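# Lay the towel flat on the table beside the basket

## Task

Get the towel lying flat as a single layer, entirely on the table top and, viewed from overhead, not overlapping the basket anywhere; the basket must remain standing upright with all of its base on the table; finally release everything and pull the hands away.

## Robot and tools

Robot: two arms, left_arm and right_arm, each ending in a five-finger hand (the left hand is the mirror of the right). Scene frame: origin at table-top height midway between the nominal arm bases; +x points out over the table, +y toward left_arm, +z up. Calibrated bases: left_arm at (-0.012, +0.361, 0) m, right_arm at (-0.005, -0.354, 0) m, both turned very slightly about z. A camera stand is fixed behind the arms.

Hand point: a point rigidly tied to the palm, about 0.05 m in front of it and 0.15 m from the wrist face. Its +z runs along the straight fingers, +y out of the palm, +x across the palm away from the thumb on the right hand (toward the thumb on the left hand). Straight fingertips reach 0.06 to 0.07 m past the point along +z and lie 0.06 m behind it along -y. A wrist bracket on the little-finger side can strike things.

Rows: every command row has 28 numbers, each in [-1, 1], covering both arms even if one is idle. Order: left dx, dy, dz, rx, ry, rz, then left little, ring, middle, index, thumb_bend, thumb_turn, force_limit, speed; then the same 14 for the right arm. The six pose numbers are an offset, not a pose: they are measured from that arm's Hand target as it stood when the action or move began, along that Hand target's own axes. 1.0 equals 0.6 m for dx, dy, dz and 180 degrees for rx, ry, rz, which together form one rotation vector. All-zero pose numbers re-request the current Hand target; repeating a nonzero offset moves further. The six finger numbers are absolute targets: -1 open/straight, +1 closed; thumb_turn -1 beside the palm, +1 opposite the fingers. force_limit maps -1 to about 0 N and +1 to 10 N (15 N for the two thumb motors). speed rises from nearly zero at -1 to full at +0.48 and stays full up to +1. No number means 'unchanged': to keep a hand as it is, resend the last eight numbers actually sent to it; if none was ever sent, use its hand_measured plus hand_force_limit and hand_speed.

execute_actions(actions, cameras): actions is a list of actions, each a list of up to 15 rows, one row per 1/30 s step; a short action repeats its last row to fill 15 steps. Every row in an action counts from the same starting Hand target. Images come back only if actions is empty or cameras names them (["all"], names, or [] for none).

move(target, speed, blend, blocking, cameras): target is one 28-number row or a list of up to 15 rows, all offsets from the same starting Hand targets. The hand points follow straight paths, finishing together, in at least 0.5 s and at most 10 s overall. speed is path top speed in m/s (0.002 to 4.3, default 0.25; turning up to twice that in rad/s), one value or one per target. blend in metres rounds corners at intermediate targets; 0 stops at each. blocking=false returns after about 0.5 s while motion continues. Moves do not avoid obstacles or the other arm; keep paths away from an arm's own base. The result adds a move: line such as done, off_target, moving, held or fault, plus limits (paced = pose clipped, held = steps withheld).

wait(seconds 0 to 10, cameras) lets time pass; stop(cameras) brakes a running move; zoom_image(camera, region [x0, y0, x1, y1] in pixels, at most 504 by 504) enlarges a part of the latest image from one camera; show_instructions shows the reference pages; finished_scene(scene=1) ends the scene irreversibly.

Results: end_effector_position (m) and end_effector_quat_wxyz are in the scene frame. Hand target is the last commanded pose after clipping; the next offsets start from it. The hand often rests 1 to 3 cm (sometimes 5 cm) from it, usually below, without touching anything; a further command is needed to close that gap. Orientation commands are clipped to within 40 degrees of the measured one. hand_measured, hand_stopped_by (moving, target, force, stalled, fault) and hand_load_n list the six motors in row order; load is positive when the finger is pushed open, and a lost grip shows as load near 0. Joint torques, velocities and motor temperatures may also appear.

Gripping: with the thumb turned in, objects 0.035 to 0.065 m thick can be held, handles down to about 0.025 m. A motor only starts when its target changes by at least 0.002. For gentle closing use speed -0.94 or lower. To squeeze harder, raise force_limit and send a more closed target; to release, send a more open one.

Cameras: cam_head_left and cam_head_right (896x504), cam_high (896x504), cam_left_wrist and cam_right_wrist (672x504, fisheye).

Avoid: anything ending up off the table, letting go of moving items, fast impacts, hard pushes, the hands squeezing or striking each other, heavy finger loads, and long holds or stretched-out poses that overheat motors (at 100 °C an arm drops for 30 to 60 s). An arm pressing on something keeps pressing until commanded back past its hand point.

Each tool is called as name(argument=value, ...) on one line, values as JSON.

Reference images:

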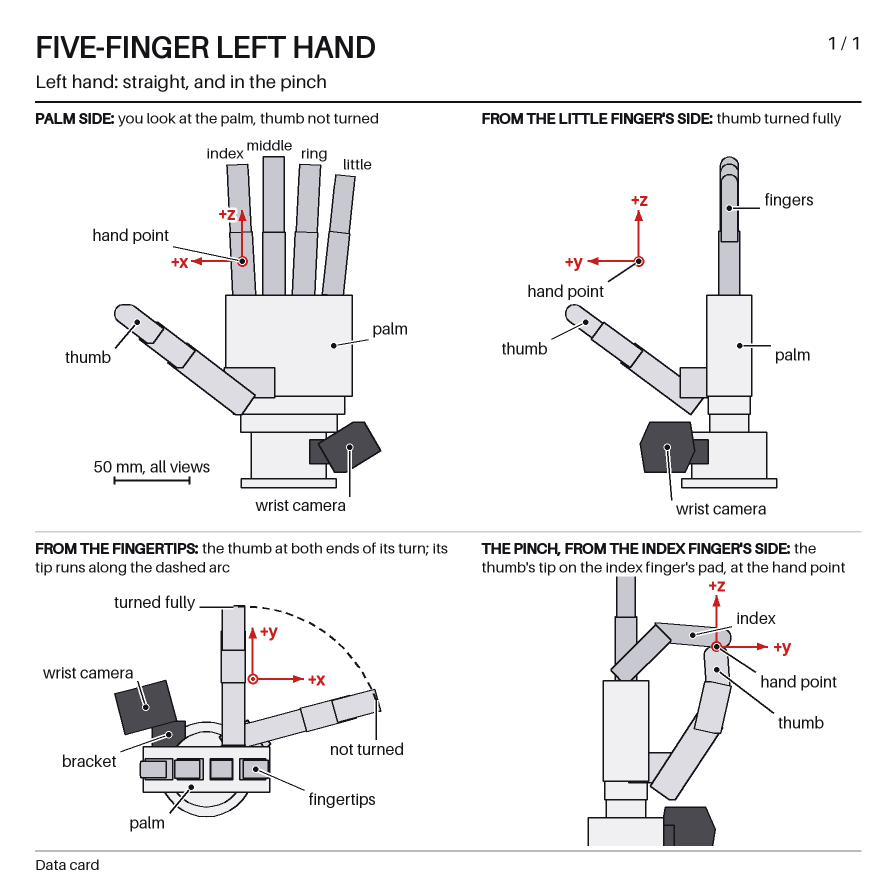

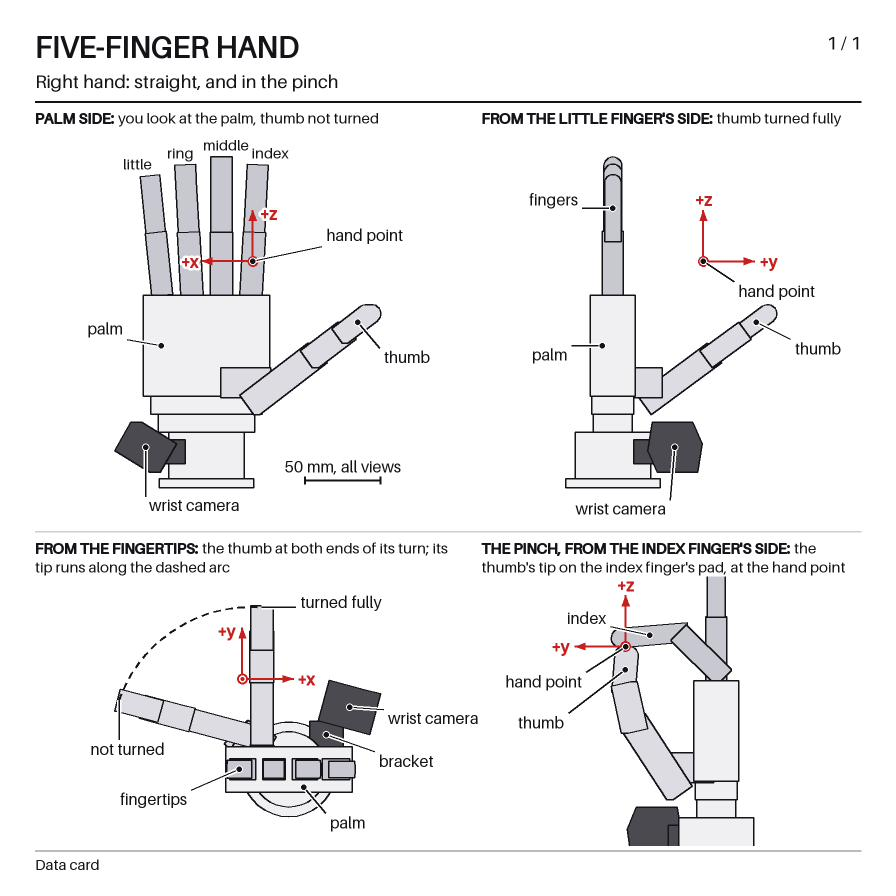

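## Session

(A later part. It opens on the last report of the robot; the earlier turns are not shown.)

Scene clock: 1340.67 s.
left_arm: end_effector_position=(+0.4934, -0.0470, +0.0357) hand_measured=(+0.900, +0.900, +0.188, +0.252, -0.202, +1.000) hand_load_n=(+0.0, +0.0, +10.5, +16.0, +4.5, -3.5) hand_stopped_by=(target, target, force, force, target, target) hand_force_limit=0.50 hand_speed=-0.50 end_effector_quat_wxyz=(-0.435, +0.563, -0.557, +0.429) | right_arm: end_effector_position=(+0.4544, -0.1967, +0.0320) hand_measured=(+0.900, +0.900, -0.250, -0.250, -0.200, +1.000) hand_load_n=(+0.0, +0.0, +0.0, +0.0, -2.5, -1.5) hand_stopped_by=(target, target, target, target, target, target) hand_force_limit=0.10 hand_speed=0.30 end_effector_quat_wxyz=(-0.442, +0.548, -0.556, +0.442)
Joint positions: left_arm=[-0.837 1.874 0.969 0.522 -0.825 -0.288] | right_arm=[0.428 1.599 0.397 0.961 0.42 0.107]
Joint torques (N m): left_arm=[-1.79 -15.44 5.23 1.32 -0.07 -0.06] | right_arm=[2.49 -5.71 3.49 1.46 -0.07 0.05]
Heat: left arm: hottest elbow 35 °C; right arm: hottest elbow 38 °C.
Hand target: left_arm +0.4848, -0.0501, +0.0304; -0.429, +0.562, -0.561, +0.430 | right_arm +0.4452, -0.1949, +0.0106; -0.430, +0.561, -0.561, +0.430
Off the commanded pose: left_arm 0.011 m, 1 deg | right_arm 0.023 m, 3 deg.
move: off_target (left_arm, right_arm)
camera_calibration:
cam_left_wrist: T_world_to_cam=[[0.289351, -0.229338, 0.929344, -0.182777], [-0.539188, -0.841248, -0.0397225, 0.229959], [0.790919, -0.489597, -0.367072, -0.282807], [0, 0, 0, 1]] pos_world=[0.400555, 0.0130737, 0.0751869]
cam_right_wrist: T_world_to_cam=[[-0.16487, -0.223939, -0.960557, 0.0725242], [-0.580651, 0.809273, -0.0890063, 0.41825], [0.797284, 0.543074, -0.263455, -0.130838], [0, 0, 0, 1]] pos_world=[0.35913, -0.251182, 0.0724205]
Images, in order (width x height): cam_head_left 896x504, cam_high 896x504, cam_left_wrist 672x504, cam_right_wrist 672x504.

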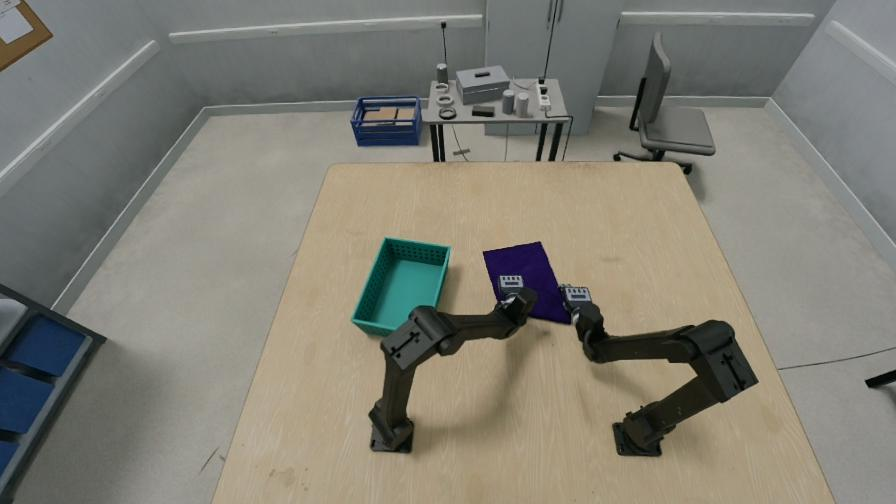

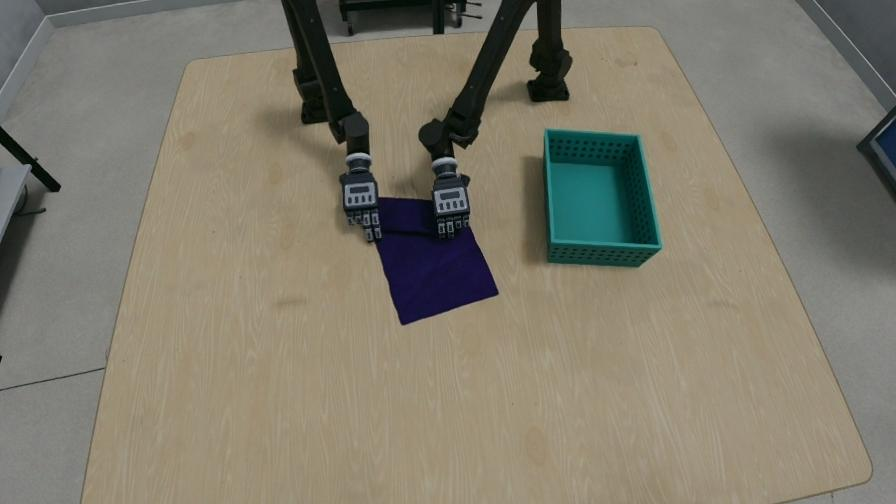

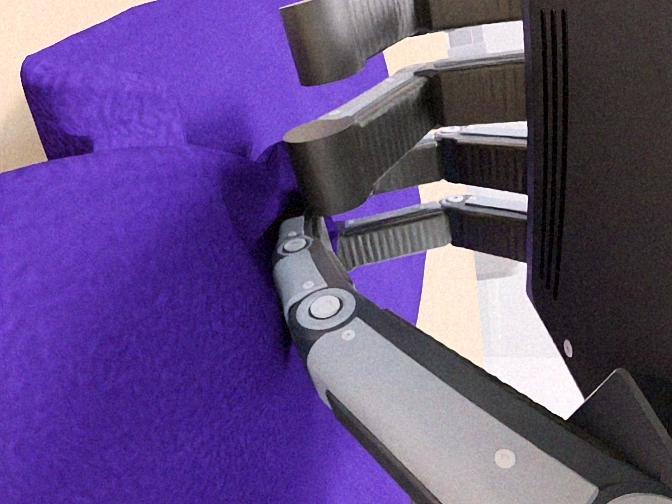

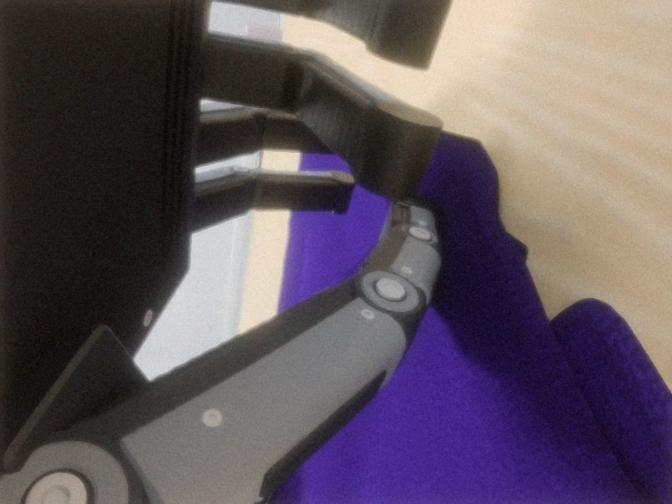

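move(target=[[0,0,0,0,0,0,0.9,0.9,0.6,0.6,-0.2,1,0.5,-0.5,0,-0.0805,-0.0216,0,0,0,0.9,0.9,-0.25,-0.25,-0.2,1,0.1,0.3],[0,0,0,0,0,0,0.9,0.9,0.6,0.6,-0.2,1,0.5,-0.5,-0.0667,-0.0805,-0.0216,0,0,0,0.9,0.9,-0.25,-0.25,-0.2,1,0.1,0.3],[0,0,0,0,0,0,0.9,0.9,0.6,0.6,-0.2,1,0.5,-0.5,-0.0667,0.0048,0.0013,0,0,0,0.9,0.9,-0.25,-0.25,-0.2,1,0.1,0.3]], speed=[0.15, 0.15, 0.08], blend=[0.01, 0.005, 0], cameras=["cam_high", "cam_right_wrist"])

zoom_image(camera="cam_high", region=[320, 130, 500, 290])

Scene clock: 1350.33 s.
left_arm: end_effector_position=(+0.4934, -0.0469, +0.0357) hand_measured=(+0.900, +0.900, +0.188, +0.252, -0.202, +1.000) hand_load_n=(+0.0, +0.0, +10.5, +16.0, +4.5, -3.0) hand_stopped_by=(target, target, force, force, target, target) hand_force_limit=0.50 hand_speed=-0.50 end_effector_quat_wxyz=(-0.435, +0.563, -0.556, +0.429) | right_arm: end_effector_position=(+0.4471, -0.1595, +0.0296) hand_measured=(+0.900, +0.900, -0.250, -0.250, -0.198, +1.000) hand_load_n=(+0.0, +0.0, +0.0, +0.0, -4.0, -2.0) hand_stopped_by=(target, target, target, target, target, target) hand_force_limit=0.10 hand_speed=0.30 end_effector_quat_wxyz=(-0.443, +0.547, -0.557, +0.441)
Joint positions: left_arm=[-0.837 1.874 0.969 0.522 -0.826 -0.288] | right_arm=[0.543 1.624 0.426 0.941 0.531 0.143]
Joint torques (N m): left_arm=[-1.61 -15.56 5.27 1.35 -0.05 -0.07] | right_arm=[1.9 -6.36 5.35 1.16 -0.18 0.06]
Heat: left arm: hottest elbow 34 °C; right arm: hottest elbow 37 °C.
Hand target: left_arm +0.4847, -0.0501, +0.0304; -0.429, +0.562, -0.561, +0.430 | right_arm +0.4452, -0.1550, +0.0078; -0.430, +0.561, -0.561, +0.431
Off the commanded pose: left_arm 0.011 m, 1 deg | right_arm 0.023 m, 3 deg.
move: off_target (left_arm, right_arm)
camera_calibration:
cam_right_wrist: T_world_to_cam=[[-0.165341, -0.220457, -0.961281, 0.0781203], [-0.579878, 0.810146, -0.0860567, 0.383389], [0.79775, 0.543197, -0.261788, -0.146157], [0, 0, 0, 1]] pos_world=[0.351832, -0.213987, 0.0698267]
Images, in order (width x height): cam_high 896x504, cam_right_wrist 672x504.

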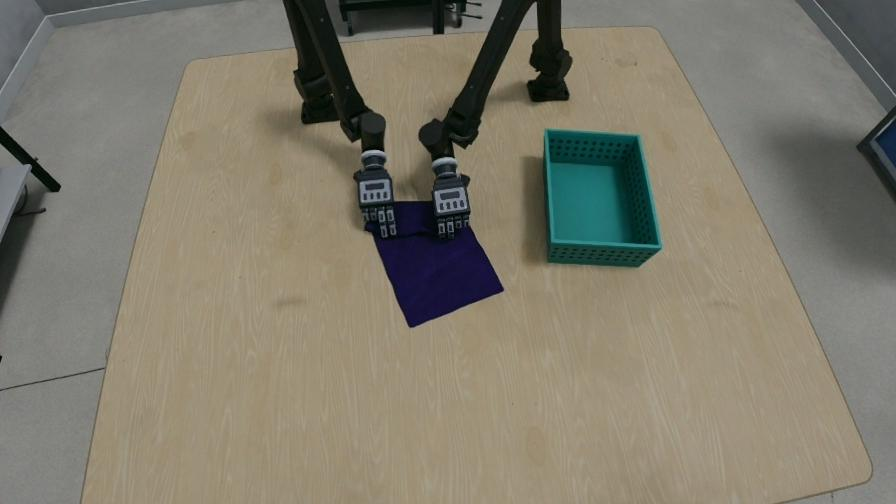

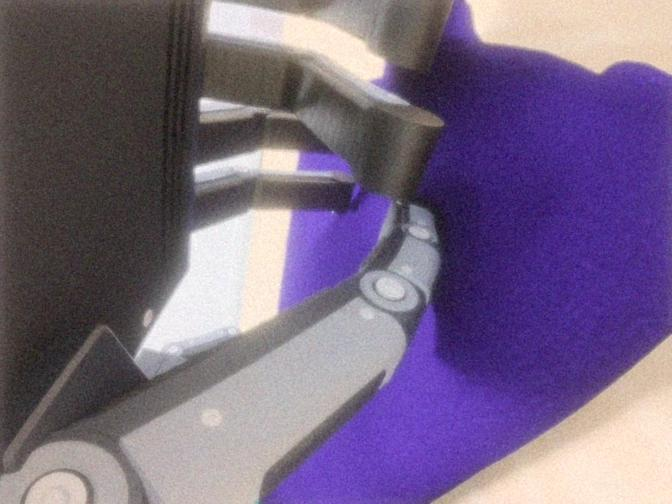

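Scaled by 2.800.

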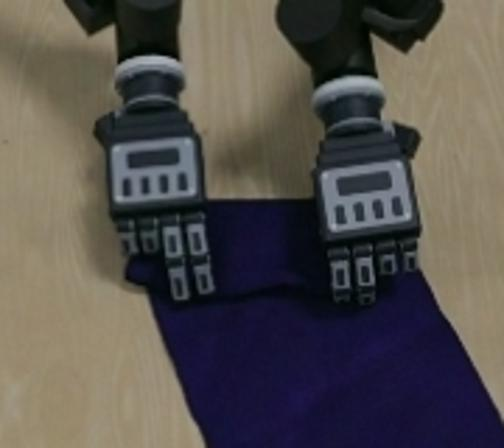

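Now close the right hand.

execute_actions(actions=[[[0,0,0,0,0,0,0.9,0.9,0.6,0.6,-0.2,1,0.5,-0.5,0,0,0,0,0,0,0.9,0.9,0.4,0.4,-0.2,1,0.1,-0.3]]])

execute_actions(actions=[[[0,0,0,0,0,0,0.9,0.9,0.6,0.6,-0.2,1,0.5,-0.5,0,0,0,0,0,0,0.9,0.9,0.6,0.6,-0.2,1,0.5,-0.5]]], cameras=["cam_high", "cam_right_wrist"])

zoom_image(camera="cam_high", region=[320, 130, 500, 290])

Scene clock: 1355.40 s.
left_arm: end_effector_position=(+0.4934, -0.0469, +0.0357) hand_measured=(+0.900, +0.900, +0.188, +0.252, -0.202, +1.000) hand_load_n=(+0.0, +0.0, +10.0, +15.5, +4.5, -3.5) hand_stopped_by=(target, target, force, force, target, target) hand_force_limit=0.50 hand_speed=-0.50 end_effector_quat_wxyz=(-0.435, +0.563, -0.556, +0.429) | right_arm: end_effector_position=(+0.4519, -0.1564, +0.0334) hand_measured=(+0.900, +0.900, +0.176, +0.192, -0.202, +1.000) hand_load_n=(+0.0, +0.5, +11.0, +6.5, +4.5, +0.0) hand_stopped_by=(target, target, force, force, target, target) hand_force_limit=0.10 hand_speed=-0.30 end_effector_quat_wxyz=(-0.448, +0.542, -0.557, +0.441)
Joint positions: left_arm=[-0.837 1.874 0.969 0.522 -0.826 -0.288] | right_arm=[0.543 1.627 0.437 0.945 0.531 0.147]
Joint torques (N m): left_arm=[-1.67 -15.5 5.24 1.29 -0.05 -0.08] | right_arm=[1.85 -5.89 4.51 0.8 -0.2 -0.01]
Heat: left arm: hottest elbow 34 °C; right arm: hottest elbow 36 °C.
Hand target: left_arm +0.4847, -0.0501, +0.0304; -0.429, +0.562, -0.561, +0.430 | right_arm +0.4453, -0.1550, +0.0077; -0.430, +0.561, -0.561, +0.431
Off the commanded pose: left_arm 0.011 m, 1 deg | right_arm 0.027 m, 3 deg.
Step readings (end_effector_position of left_arm | right_arm):
0: (+0.4934, -0.0469, +0.0357) | (+0.4471, -0.1595, +0.0295)
1: (+0.4934, -0.0469, +0.0357) | (+0.4471, -0.1595, +0.0295)
2: (+0.4934, -0.0469, +0.0357) | (+0.4471, -0.1595, +0.0295)
4: (+0.4934, -0.0469, +0.0357) | (+0.4475, -0.1594, +0.0300)
8: (+0.4934, -0.0469, +0.0357) | (+0.4509, -0.1571, +0.0327)
15: (+0.4934, -0.0469, +0.0357) | (+0.4519, -0.1564, +0.0334)

Scene clock: 1356.10 s.
left_arm: end_effector_position=(+0.4934, -0.0469, +0.0357) hand_measured=(+0.900, +0.900, +0.188, +0.252, -0.202, +1.000) hand_load_n=(+0.0, +0.0, +10.0, +16.0, +4.0, -3.5) hand_stopped_by=(target, target, force, force, target, target) hand_force_limit=0.50 hand_speed=-0.50 end_effector_quat_wxyz=(-0.435, +0.563, -0.556, +0.429) | right_arm: end_effector_position=(+0.4519, -0.1563, +0.0335) hand_measured=(+0.900, +0.900, +0.176, +0.224, -0.202, +1.000) hand_load_n=(+0.0, +0.5, +9.0, +11.0, +6.5, -0.5) hand_stopped_by=(target, target, force, force, target, target) hand_force_limit=0.50 hand_speed=-0.50 end_effector_quat_wxyz=(-0.448, +0.541, -0.558, +0.441)
Joint positions: left_arm=[-0.837 1.874 0.969 0.522 -0.826 -0.288] | right_arm=[0.543 1.627 0.437 0.945 0.531 0.149]
Joint torques (N m): left_arm=[-1.67 -15.44 5.24 1.36 -0.05 -0.06] | right_arm=[1.79 -6.48 4.56 0.96 -0.2 -0.05]
Heat: left arm: hottest elbow 34 °C; right arm: hottest elbow 36 °C.
Hand target: left_arm +0.4847, -0.0501, +0.0304; -0.429, +0.562, -0.561, +0.430 | right_arm +0.4453, -0.1550, +0.0077; -0.430, +0.561, -0.561, +0.431
Off the commanded pose: left_arm 0.011 m, 1 deg | right_arm 0.027 m, 3 deg.
Step readings (end_effector_position of left_arm | right_arm):
0: (+0.4934, -0.0469, +0.0357) | (+0.4519, -0.1564, +0.0334)
1: (+0.4934, -0.0469, +0.0357) | (+0.4519, -0.1564, +0.0334)
2: (+0.4934, -0.0469, +0.0357) | (+0.4519, -0.1564, +0.0334)
4: (+0.4934, -0.0469, +0.0357) | (+0.4519, -0.1564, +0.0334)
8: (+0.4934, -0.0469, +0.0357) | (+0.4519, -0.1564, +0.0334)
15: (+0.4934, -0.0469, +0.0357) | (+0.4519, -0.1563, +0.0335)
camera_calibration:
cam_right_wrist: T_world_to_cam=[[-0.155718, -0.208707, -0.965502, 0.0809603], [-0.57801, 0.811871, -0.0822747, 0.383159], [0.801034, 0.545258, -0.247058, -0.152357], [0, 0, 0, 1]] pos_world=[0.356119, -0.211105, 0.0720506]
Images, in order (width x height): cam_high 896x504, cam_right_wrist 672x504.

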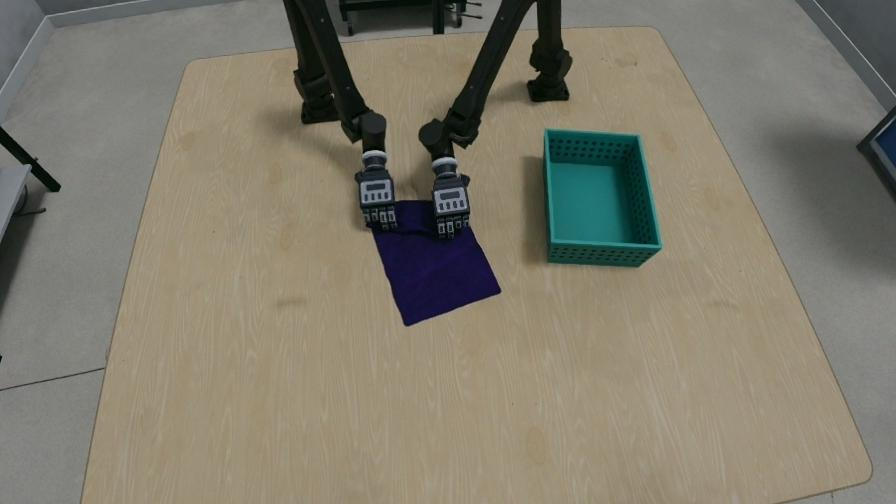

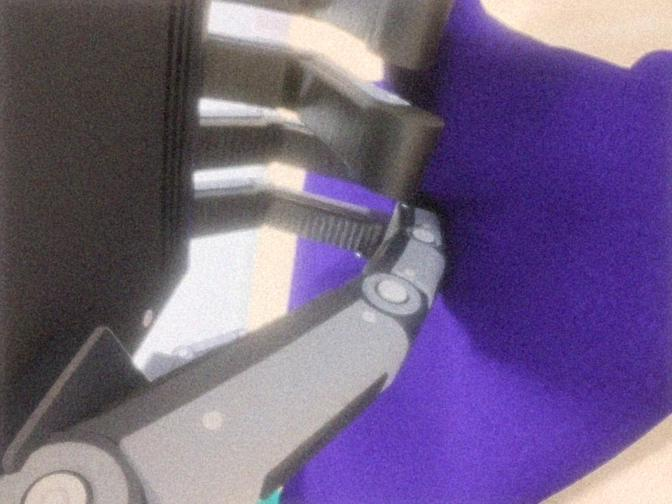

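Scaled by 2.800.

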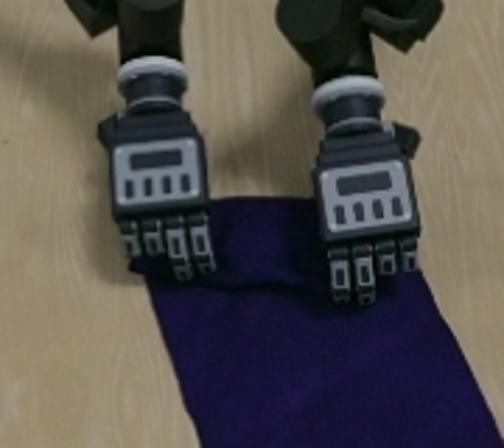

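move(target=[0,-0.2737,-0.0733,0,0,0,0.9,0.9,0.6,0.6,-0.2,1,0.5,-0.5,0,-0.3059,-0.082,0,0,0,0.9,0.9,0.6,0.6,-0.2,1,0.5,-0.5], speed=0.12, cameras=["cam_high", "cam_left_wrist", "cam_right_wrist", "cam_head_left"])

zoom_image(camera="cam_head_left", region=[470, 220, 640, 340])

zoom_image(camera="cam_right_wrist", region=[320, 0, 672, 504])

zoom_image(camera="cam_left_wrist", region=[0, 0, 350, 504])

Scene clock: 1362.73 s.
left_arm: end_effector_position=(+0.4756, -0.0390, +0.1674) hand_measured=(+0.900, +0.900, +0.188, +0.252, -0.202, +1.000) hand_load_n=(+0.0, +0.0, +9.5, +15.5, +7.0, -2.0) hand_stopped_by=(target, target, force, force, target, target) hand_force_limit=0.50 hand_speed=-0.50 end_effector_quat_wxyz=(-0.431, +0.559, -0.579, +0.408) | right_arm: end_effector_position=(+0.4348, -0.1630, +0.1703) hand_measured=(+0.900, +0.900, +0.176, +0.224, -0.202, +1.000) hand_load_n=(+0.0, +0.0, +8.0, +7.0, +7.5, +0.0) hand_stopped_by=(target, target, force, force, target, target) hand_force_limit=0.50 hand_speed=-0.50 end_effector_quat_wxyz=(-0.413, +0.574, -0.563, +0.428)
Joint positions: left_arm=[-0.848 1.585 1.057 0.078 -0.819 -0.293] | right_arm=[0.546 1.113 0.593 0.175 0.521 0.149]
Joint torques (N m): left_arm=[-0.73 -15.27 12.62 0.92 -0.3 0.01] | right_arm=[1.85 -7.94 12.52 0.9 0.28 -0.03]
Heat: left arm: hottest elbow 34 °C; right arm: hottest elbow 36 °C.
Hand target: left_arm +0.4853, -0.0499, +0.2002; -0.429, +0.562, -0.561, +0.430 | right_arm +0.4453, -0.1550, +0.1977; -0.430, +0.561, -0.561, +0.431
Off the commanded pose: left_arm 0.036 m, 3 deg | right_arm 0.031 m, 3 deg.
move: off_target (left_arm, right_arm)
camera_calibration:
cam_left_wrist: T_world_to_cam=[[0.326617, -0.273299, 0.904781, -0.313505], [-0.55392, -0.831003, -0.0510535, 0.241731], [0.765829, -0.484502, -0.422806, -0.194986], [0, 0, 0, 1]] pos_world=[0.385622, 0.0207276, 0.213553]
cam_right_wrist: T_world_to_cam=[[-0.236024, -0.257087, -0.937123, 0.231255], [-0.594349, 0.801147, -0.0700911, 0.393288], [0.768793, 0.540435, -0.341889, -0.0717841], [0, 0, 0, 1]] pos_world=[0.343519, -0.216834, 0.219739]
Images, in order (width x height): cam_head_left 896x504, cam_high 896x504, cam_left_wrist 672x504, cam_right_wrist 672x504.

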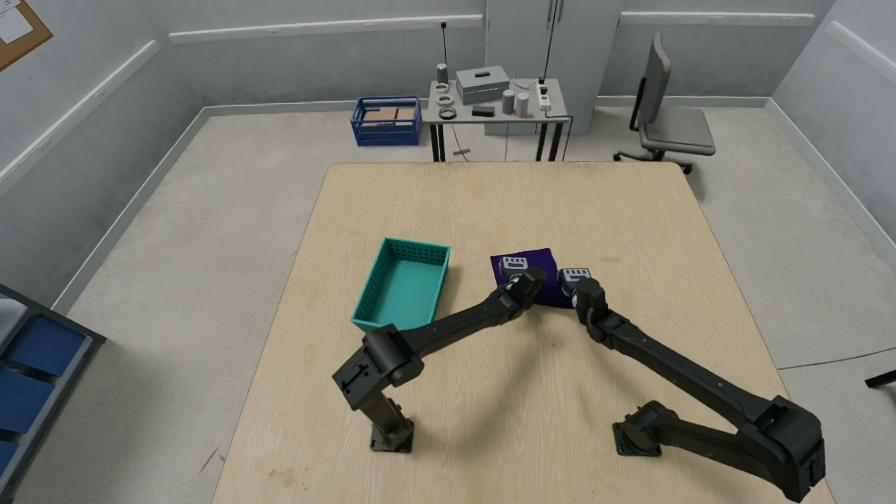

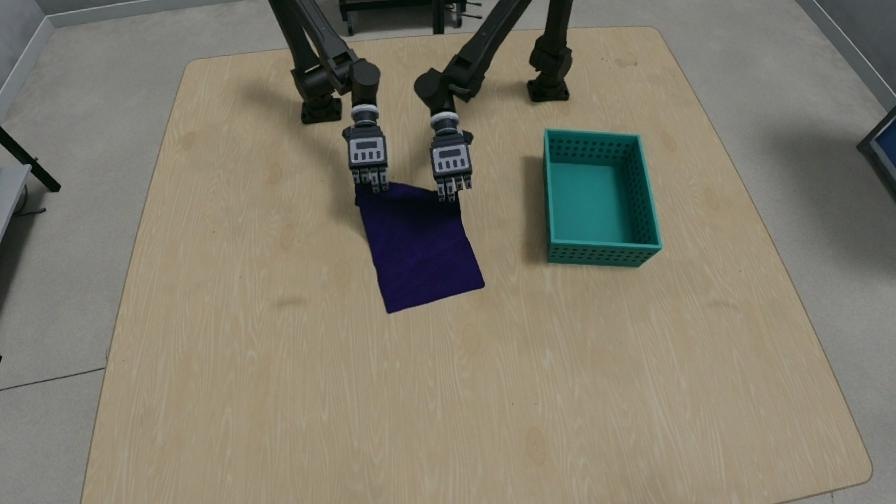

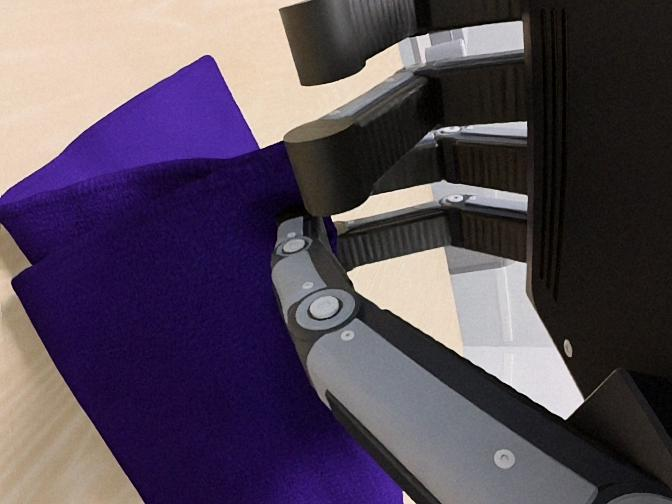

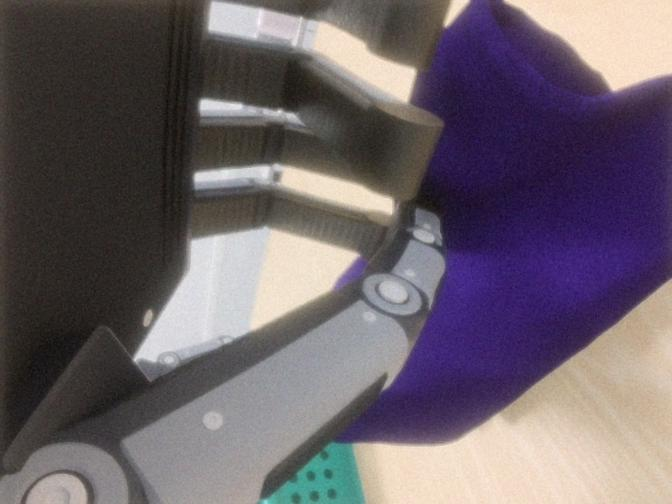

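Scaled by 2.965.

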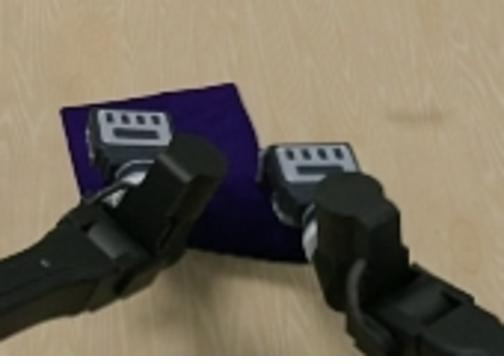

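Scaled by 1.000.

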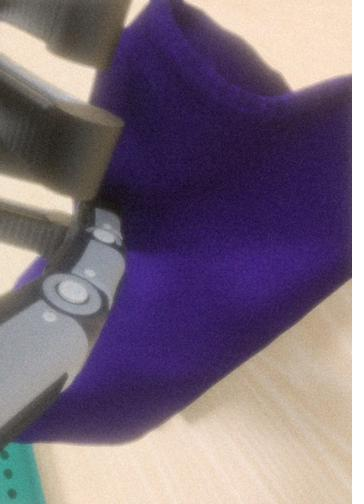

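Scaled by 1.000.

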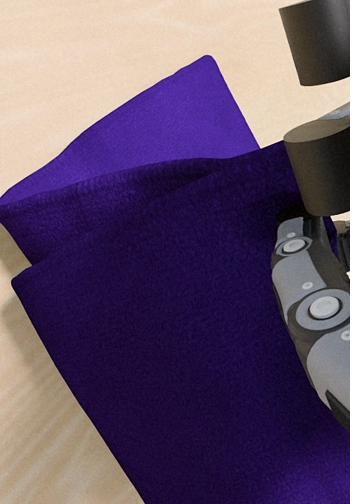

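move(target=[[0,0.0799,0.0559,0,0,0,0.9,0.9,0.6,0.6,-0.2,1,0.5,-0.5,0,0.0799,0.0559,0,0,0,0.9,0.9,0.6,0.6,-0.2,1,0.5,-0.5],[0,0.1110,0.1333,0,0,0,0.9,0.9,0.6,0.6,-0.2,1,0.5,-0.5,0,0.1110,0.1333,0,0,0,0.9,0.9,0.6,0.6,-0.2,1,0.5,-0.5]], speed=0.1, blend=[0.02, 0], cameras=["cam_high", "cam_left_wrist", "cam_right_wrist", "cam_head_left"])

Scene clock: 1395.07 s.
left_arm: end_effector_position=(+0.5246, -0.0422, +0.0918) hand_measured=(+0.900, +0.900, +0.188, +0.252, -0.202, +1.000) hand_load_n=(+0.0, +0.0, +10.0, +15.0, +7.0, -2.0) hand_stopped_by=(target, target, force, force, target, target) hand_force_limit=0.50 hand_speed=-0.50 end_effector_quat_wxyz=(-0.424, +0.563, -0.578, +0.411) | right_arm: end_effector_position=(+0.4849, -0.1584, +0.0965) hand_measured=(+0.900, +0.900, +0.176, +0.224, -0.202, +1.000) hand_load_n=(+0.0, +0.0, +8.0, +7.0, +7.0, +0.0) hand_stopped_by=(target, target, force, force, target, target) hand_force_limit=0.50 hand_speed=-0.50 end_effector_quat_wxyz=(-0.418, +0.572, -0.568, +0.419)
Joint positions: left_arm=[-0.778 1.782 1.077 0.281 -0.747 -0.269] | right_arm=[0.478 1.416 0.6 0.478 0.448 0.146]
Joint torques (N m): left_arm=[0.44 -15.27 11.66 1.96 -0.09 0.19] | right_arm=[0.73 -7.47 10.51 2.26 0.07 -0.28]
Heat: left arm: hottest elbow 36 °C; right arm: hottest elbow 41 °C.
Hand target: left_arm +0.5449, -0.0500, +0.1150; -0.429, +0.562, -0.561, +0.430 | right_arm +0.5053, -0.1550, +0.1128; -0.430, +0.561, -0.561, +0.431
Off the commanded pose: left_arm 0.032 m, 3 deg | right_arm 0.026 m, 2 deg.
move: off_target (left_arm, right_arm)
camera_calibration:
cam_left_wrist: T_world_to_cam=[[0.330809, -0.25941, 0.907343, -0.263912], [-0.556129, -0.830374, -0.0346452, 0.261974], [0.762421, -0.493139, -0.418961, -0.264976], [0, 0, 0, 1]] pos_world=[0.435019, 0.0184048, 0.13752]
cam_right_wrist: T_world_to_cam=[[-0.241699, -0.237406, -0.940861, 0.181267], [-0.596098, 0.80141, -0.049086, 0.412999], [0.765669, 0.548981, -0.335217, -0.135862], [0, 0, 0, 1]] pos_world=[0.394025, -0.213363, 0.145276]
Images, in order (width x height): cam_head_left 896x504, cam_high 896x504, cam_left_wrist 672x504, cam_right_wrist 672x504.

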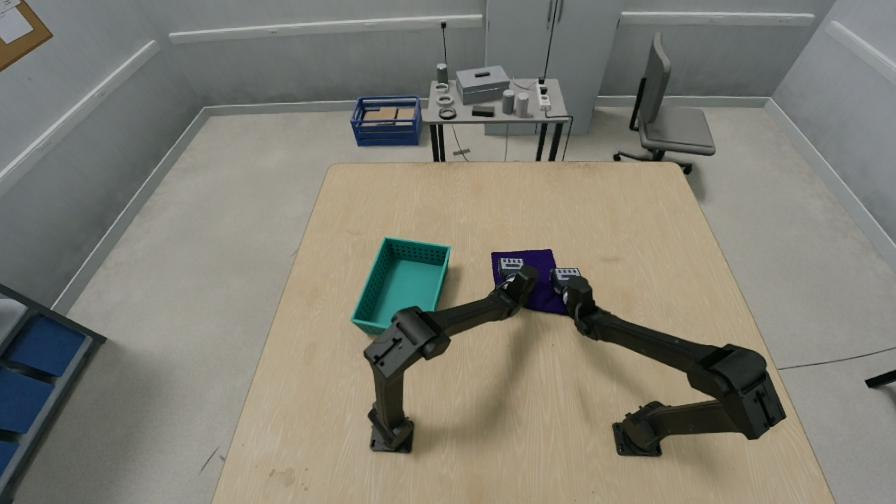

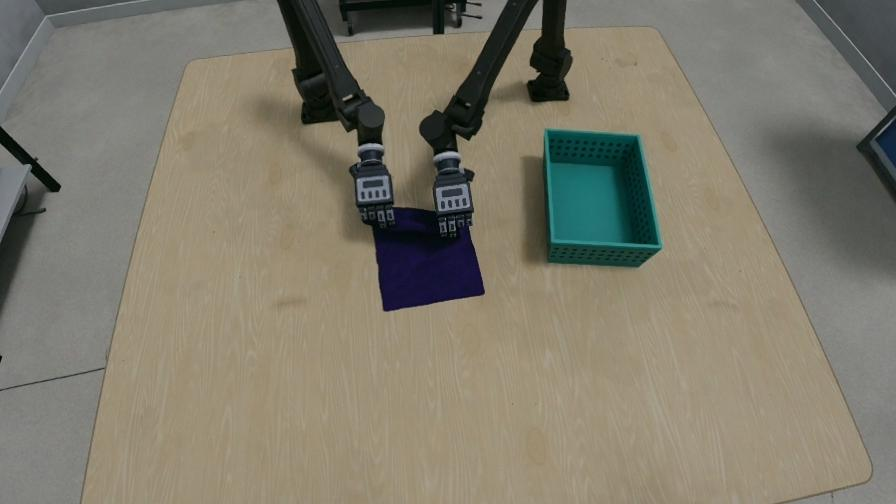

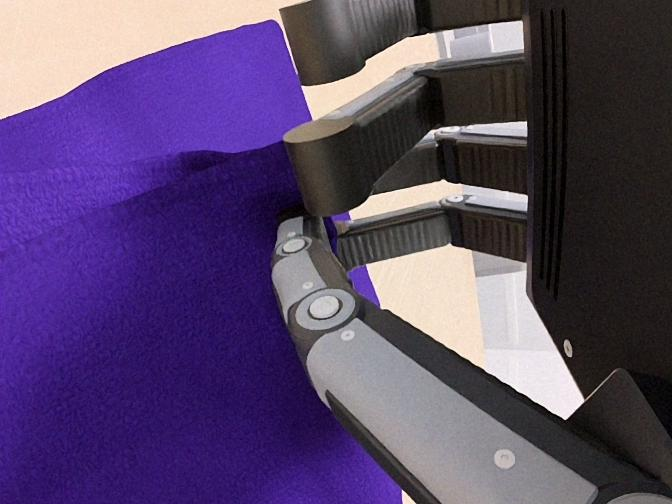

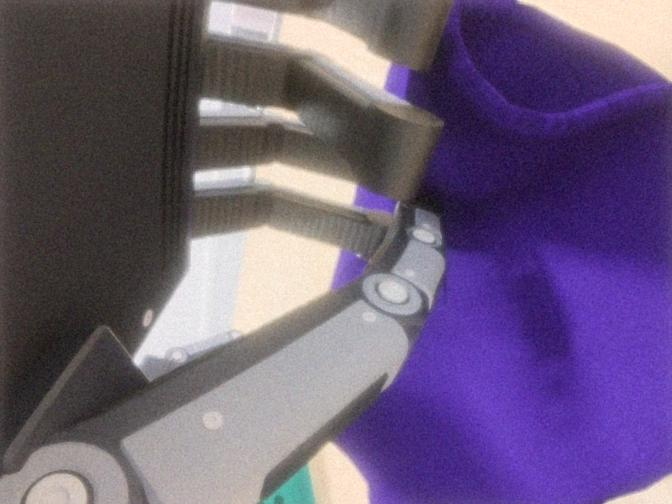

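move(target=[[0,0.0515,0.0655,0,0,0,0.9,0.9,0.6,0.6,-0.2,1,0.5,-0.5,0,0.0515,0.0655,0,0,0,0.9,0.9,0.6,0.6,-0.2,1,0.5,-0.5],[0,0.1072,0.1150,0,0,0,0.9,0.9,0.6,0.6,-0.2,1,0.5,-0.5,0,0.1072,0.1150,0,0,0,0.9,0.9,0.6,0.6,-0.2,1,0.5,-0.5]], speed=0.1, blend=[0.02, 0], cameras=["cam_high", "cam_left_wrist", "cam_right_wrist", "cam_head_left"])

zoom_image(camera="cam_high", region=[320, 150, 520, 330])

Scene clock: 1406.10 s.
left_arm: end_effector_position=(+0.5837, -0.0453, +0.0383) hand_measured=(+0.900, +0.900, +0.188, +0.252, -0.202, +1.000) hand_load_n=(+0.5, +0.0, +10.0, +15.5, +5.0, -3.5) hand_stopped_by=(target, target, force, force, target, target) hand_force_limit=0.50 hand_speed=-0.50 end_effector_quat_wxyz=(-0.428, +0.564, -0.562, +0.427) | right_arm: end_effector_position=(+0.5450, -0.1567, +0.0402) hand_measured=(+0.900, +0.900, +0.176, +0.224, -0.202, +1.000) hand_load_n=(+0.0, +0.0, +7.5, +7.0, +6.5, -0.5) hand_stopped_by=(target, target, force, force, target, target) hand_force_limit=0.50 hand_speed=-0.50 end_effector_quat_wxyz=(-0.433, +0.556, -0.566, +0.428)
Joint positions: left_arm=[-0.711 1.979 1.168 0.453 -0.696 -0.236] | right_arm=[0.42 1.714 0.689 0.74 0.403 0.128]
Joint torques (N m): left_arm=[-0.09 -15.27 9.81 1.62 0.22 0.14] | right_arm=[1.2 -9.41 8.13 1.81 -0.23 -0.16]
Heat: left arm: hottest elbow 36 °C; right arm: hottest elbow 41 °C.
Hand target: left_arm +0.5948, -0.0502, +0.0351; -0.429, +0.562, -0.561, +0.430 | right_arm +0.5553, -0.1552, +0.0327; -0.430, +0.561, -0.561, +0.431
Off the commanded pose: left_arm 0.012 m, 0 deg | right_arm 0.013 m, 1 deg.
move: off_target (left_arm, right_arm)
camera_calibration:
cam_left_wrist: T_world_to_cam=[[0.301168, -0.230389, 0.925321, -0.217723], [-0.546356, -0.836995, -0.0305722, 0.284312], [0.781532, -0.496347, -0.37795, -0.346809], [0, 0, 0, 1]] pos_world=[0.491949, 0.0156689, 0.0790791]
cam_right_wrist: T_world_to_cam=[[-0.203868, -0.218644, -0.954271, 0.126169], [-0.586129, 0.808, -0.0599111, 0.440836], [0.78415, 0.547111, -0.292879, -0.213703], [0, 0, 0, 1]] pos_world=[0.451683, -0.21169, 0.0842209]
Images, in order (width x height): cam_head_left 896x504, cam_high 896x504, cam_left_wrist 672x504, cam_right_wrist 672x504.

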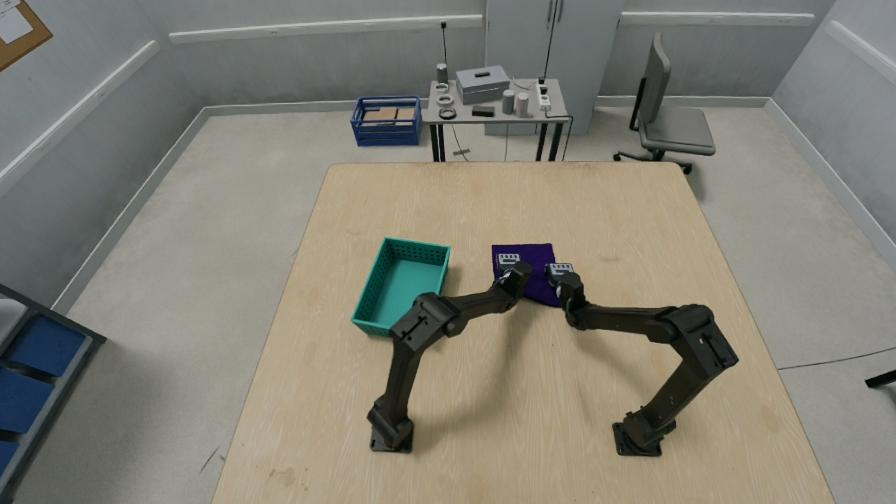

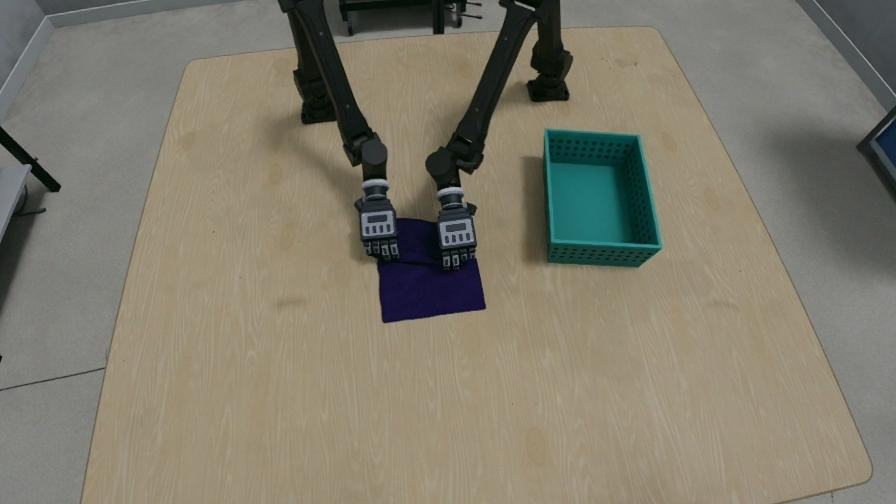

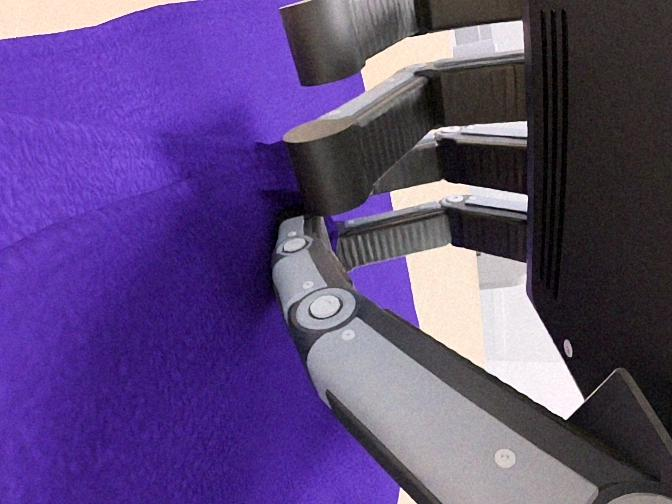

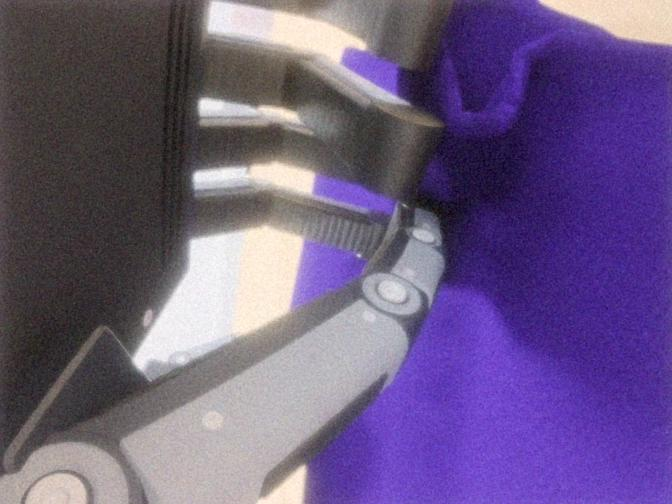

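Scaled by 2.520.

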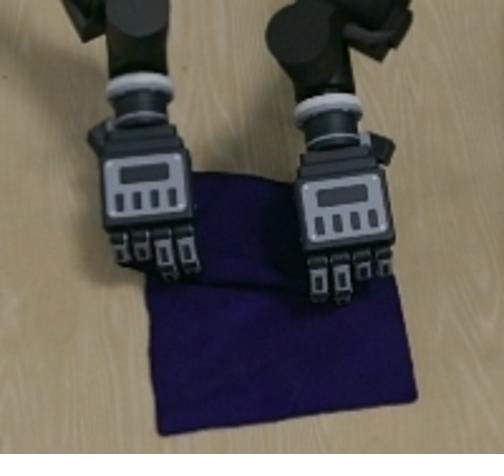

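execute_actions(actions=[[[0,0,0,0,0,0,0.9,0.9,-0.5,-0.5,-0.2,1,0.1,0.3,0,0,0,0,0,0,0.9,0.9,-0.5,-0.5,-0.2,1,0.1,0.3]]])

move(target=[0,-0.1932,-0.0518,0,0,0,0.9,0.9,-0.5,-0.5,-0.2,1,0.1,0.3,0,-0.1932,-0.0518,0,0,0,0.9,0.9,-0.5,-0.5,-0.2,1,0.1,0.3], speed=0.15, cameras=["cam_high", "cam_left_wrist", "cam_right_wrist", "cam_head_left"])

zoom_image(camera="cam_high", region=[320, 150, 520, 330])

Scene clock: 1413.13 s.
left_arm: end_effector_position=(+0.5842, -0.0455, +0.0370) hand_measured=(+0.900, +0.900, -0.500, -0.500, -0.200, +1.000) hand_load_n=(+0.0, +0.0, +0.0, +0.0, -2.0, -1.0) hand_stopped_by=(target, target, target, target, target, target) hand_force_limit=0.10 hand_speed=0.30 end_effector_quat_wxyz=(-0.428, +0.564, -0.562, +0.427) | right_arm: end_effector_position=(+0.5445, -0.1563, +0.0355) hand_measured=(+0.900, +0.900, -0.500, -0.500, -0.200, +1.000) hand_load_n=(+0.0, +0.0, -0.5, +0.0, -1.0, -0.5) hand_stopped_by=(target, target, target, target, target, target) hand_force_limit=0.10 hand_speed=0.30 end_effector_quat_wxyz=(-0.430, +0.560, -0.565, +0.427)
Joint positions: left_arm=[-0.711 1.982 1.17 0.455 -0.695 -0.235] | right_arm=[0.42 1.723 0.69 0.741 0.399 0.126]
Joint torques (N m): left_arm=[-0.26 -15.56 9.68 1.55 0.19 0.14] | right_arm=[1.73 -10.23 7.9 1.85 -0.13 -0.27]
Heat: left arm: hottest elbow 36 °C; right arm: hottest elbow 40 °C.
Hand target: left_arm +0.5949, -0.0500, +0.0349; -0.429, +0.562, -0.561, +0.430 | right_arm +0.5552, -0.1551, +0.0325; -0.430, +0.561, -0.561, +0.431
Off the commanded pose: left_arm 0.012 m, 0 deg | right_arm 0.011 m, 1 deg.
Step readings (end_effector_position of left_arm | right_arm):
0: (+0.5837, -0.0452, +0.0383) | (+0.5450, -0.1567, +0.0403)
1: (+0.5837, -0.0452, +0.0383) | (+0.5450, -0.1567, +0.0403)
2: (+0.5837, -0.0452, +0.0383) | (+0.5450, -0.1567, +0.0403)
4: (+0.5836, -0.0453, +0.0378) | (+0.5450, -0.1566, +0.0401)
8: (+0.5842, -0.0455, +0.0370) | (+0.5441, -0.1565, +0.0353)
15: (+0.5842, -0.0455, +0.0370) | (+0.5445, -0.1563, +0.0355)

Scene clock: 1414.63 s.
left_arm: end_effector_position=(+0.5810, -0.0436, +0.1254) hand_measured=(+0.900, +0.900, -0.500, -0.500, -0.200, +1.000) hand_load_n=(+0.0, +0.5, +0.0, +0.0, +0.0, +0.0) hand_stopped_by=(target, target, target, target, target, target) hand_force_limit=0.10 hand_speed=0.30 end_effector_quat_wxyz=(-0.426, +0.564, -0.574, +0.413) | right_arm: end_effector_position=(+0.5409, -0.1578, +0.1292) hand_measured=(+0.900, +0.900, -0.500, -0.500, -0.200, +1.000) hand_load_n=(+0.0, +0.0, +0.0, +0.0, +0.0, +0.0) hand_stopped_by=(target, target, target, target, target, target) hand_force_limit=0.10 hand_speed=0.30 end_effector_quat_wxyz=(-0.420, +0.568, -0.568, +0.422)
Joint positions: left_arm=[-0.711 1.82 1.235 0.191 -0.691 -0.235] | right_arm=[0.42 1.469 0.765 0.383 0.399 0.126]
Joint torques (N m): left_arm=[0.03 -17.85 12.19 1.11 0.03 0.14] | right_arm=[0.97 -11.63 11.22 0.95 -0.03 -0.22]
Heat: left arm: hottest elbow 36 °C; right arm: hottest elbow 40 °C.
Hand target: left_arm +0.5953, -0.0498, +0.1551; -0.429, +0.562, -0.561, +0.430 | right_arm +0.5552, -0.1552, +0.1525; -0.430, +0.561, -0.561, +0.431
Off the commanded pose: left_arm 0.033 m, 2 deg | right_arm 0.028 m, 2 deg.
move: off_target (left_arm, right_arm)
camera_calibration:
cam_left_wrist: T_world_to_cam=[[0.326852, -0.253945, 0.910319, -0.311191], [-0.551071, -0.833736, -0.0347175, 0.290257], [0.767781, -0.490303, -0.41245, -0.298328], [0, 0, 0, 1]] pos_world=[0.490717, 0.0167012, 0.170315]
cam_right_wrist: T_world_to_cam=[[-0.234812, -0.23423, -0.943398, 0.222894], [-0.591651, 0.804484, -0.0524776, 0.446067], [0.771241, 0.54584, -0.327485, -0.172538], [0, 0, 0, 1]] pos_world=[0.449322, -0.212467, 0.177183]
Images, in order (width x height): cam_head_left 896x504, cam_high 896x504, cam_left_wrist 672x504, cam_right_wrist 672x504.

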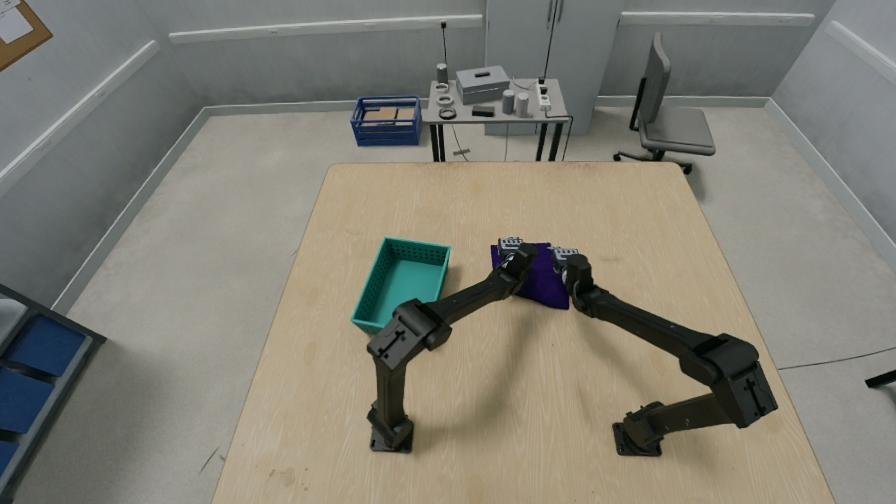

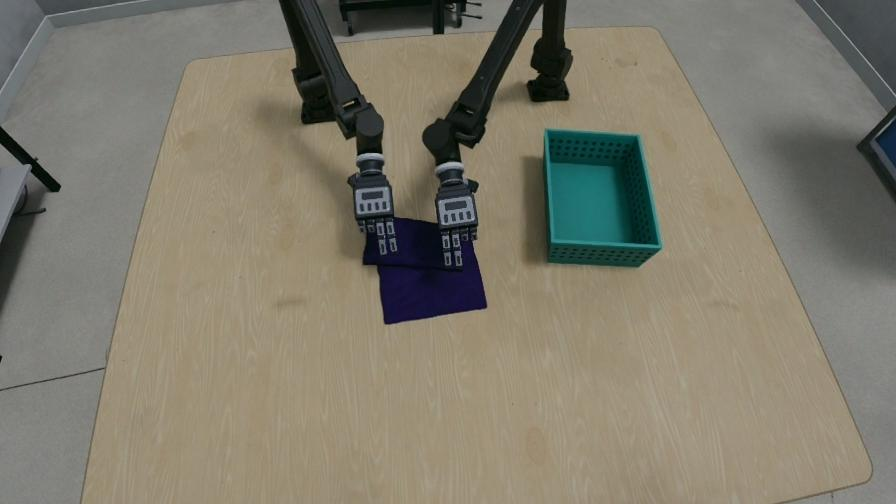

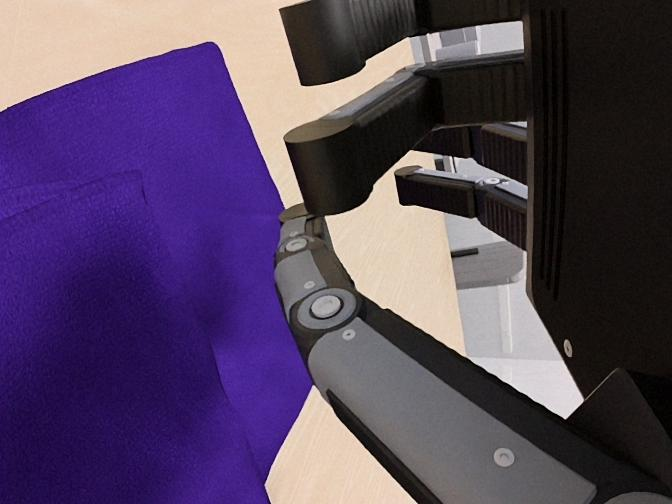

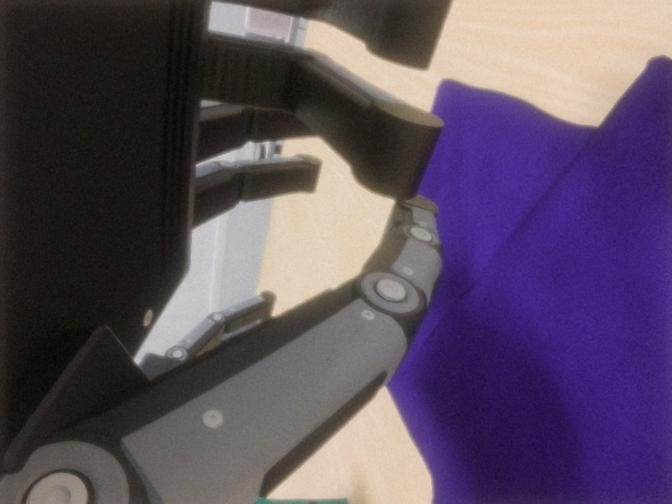

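Scaled by 2.520.

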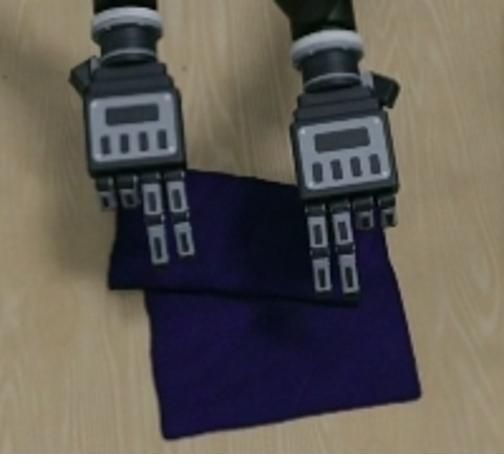

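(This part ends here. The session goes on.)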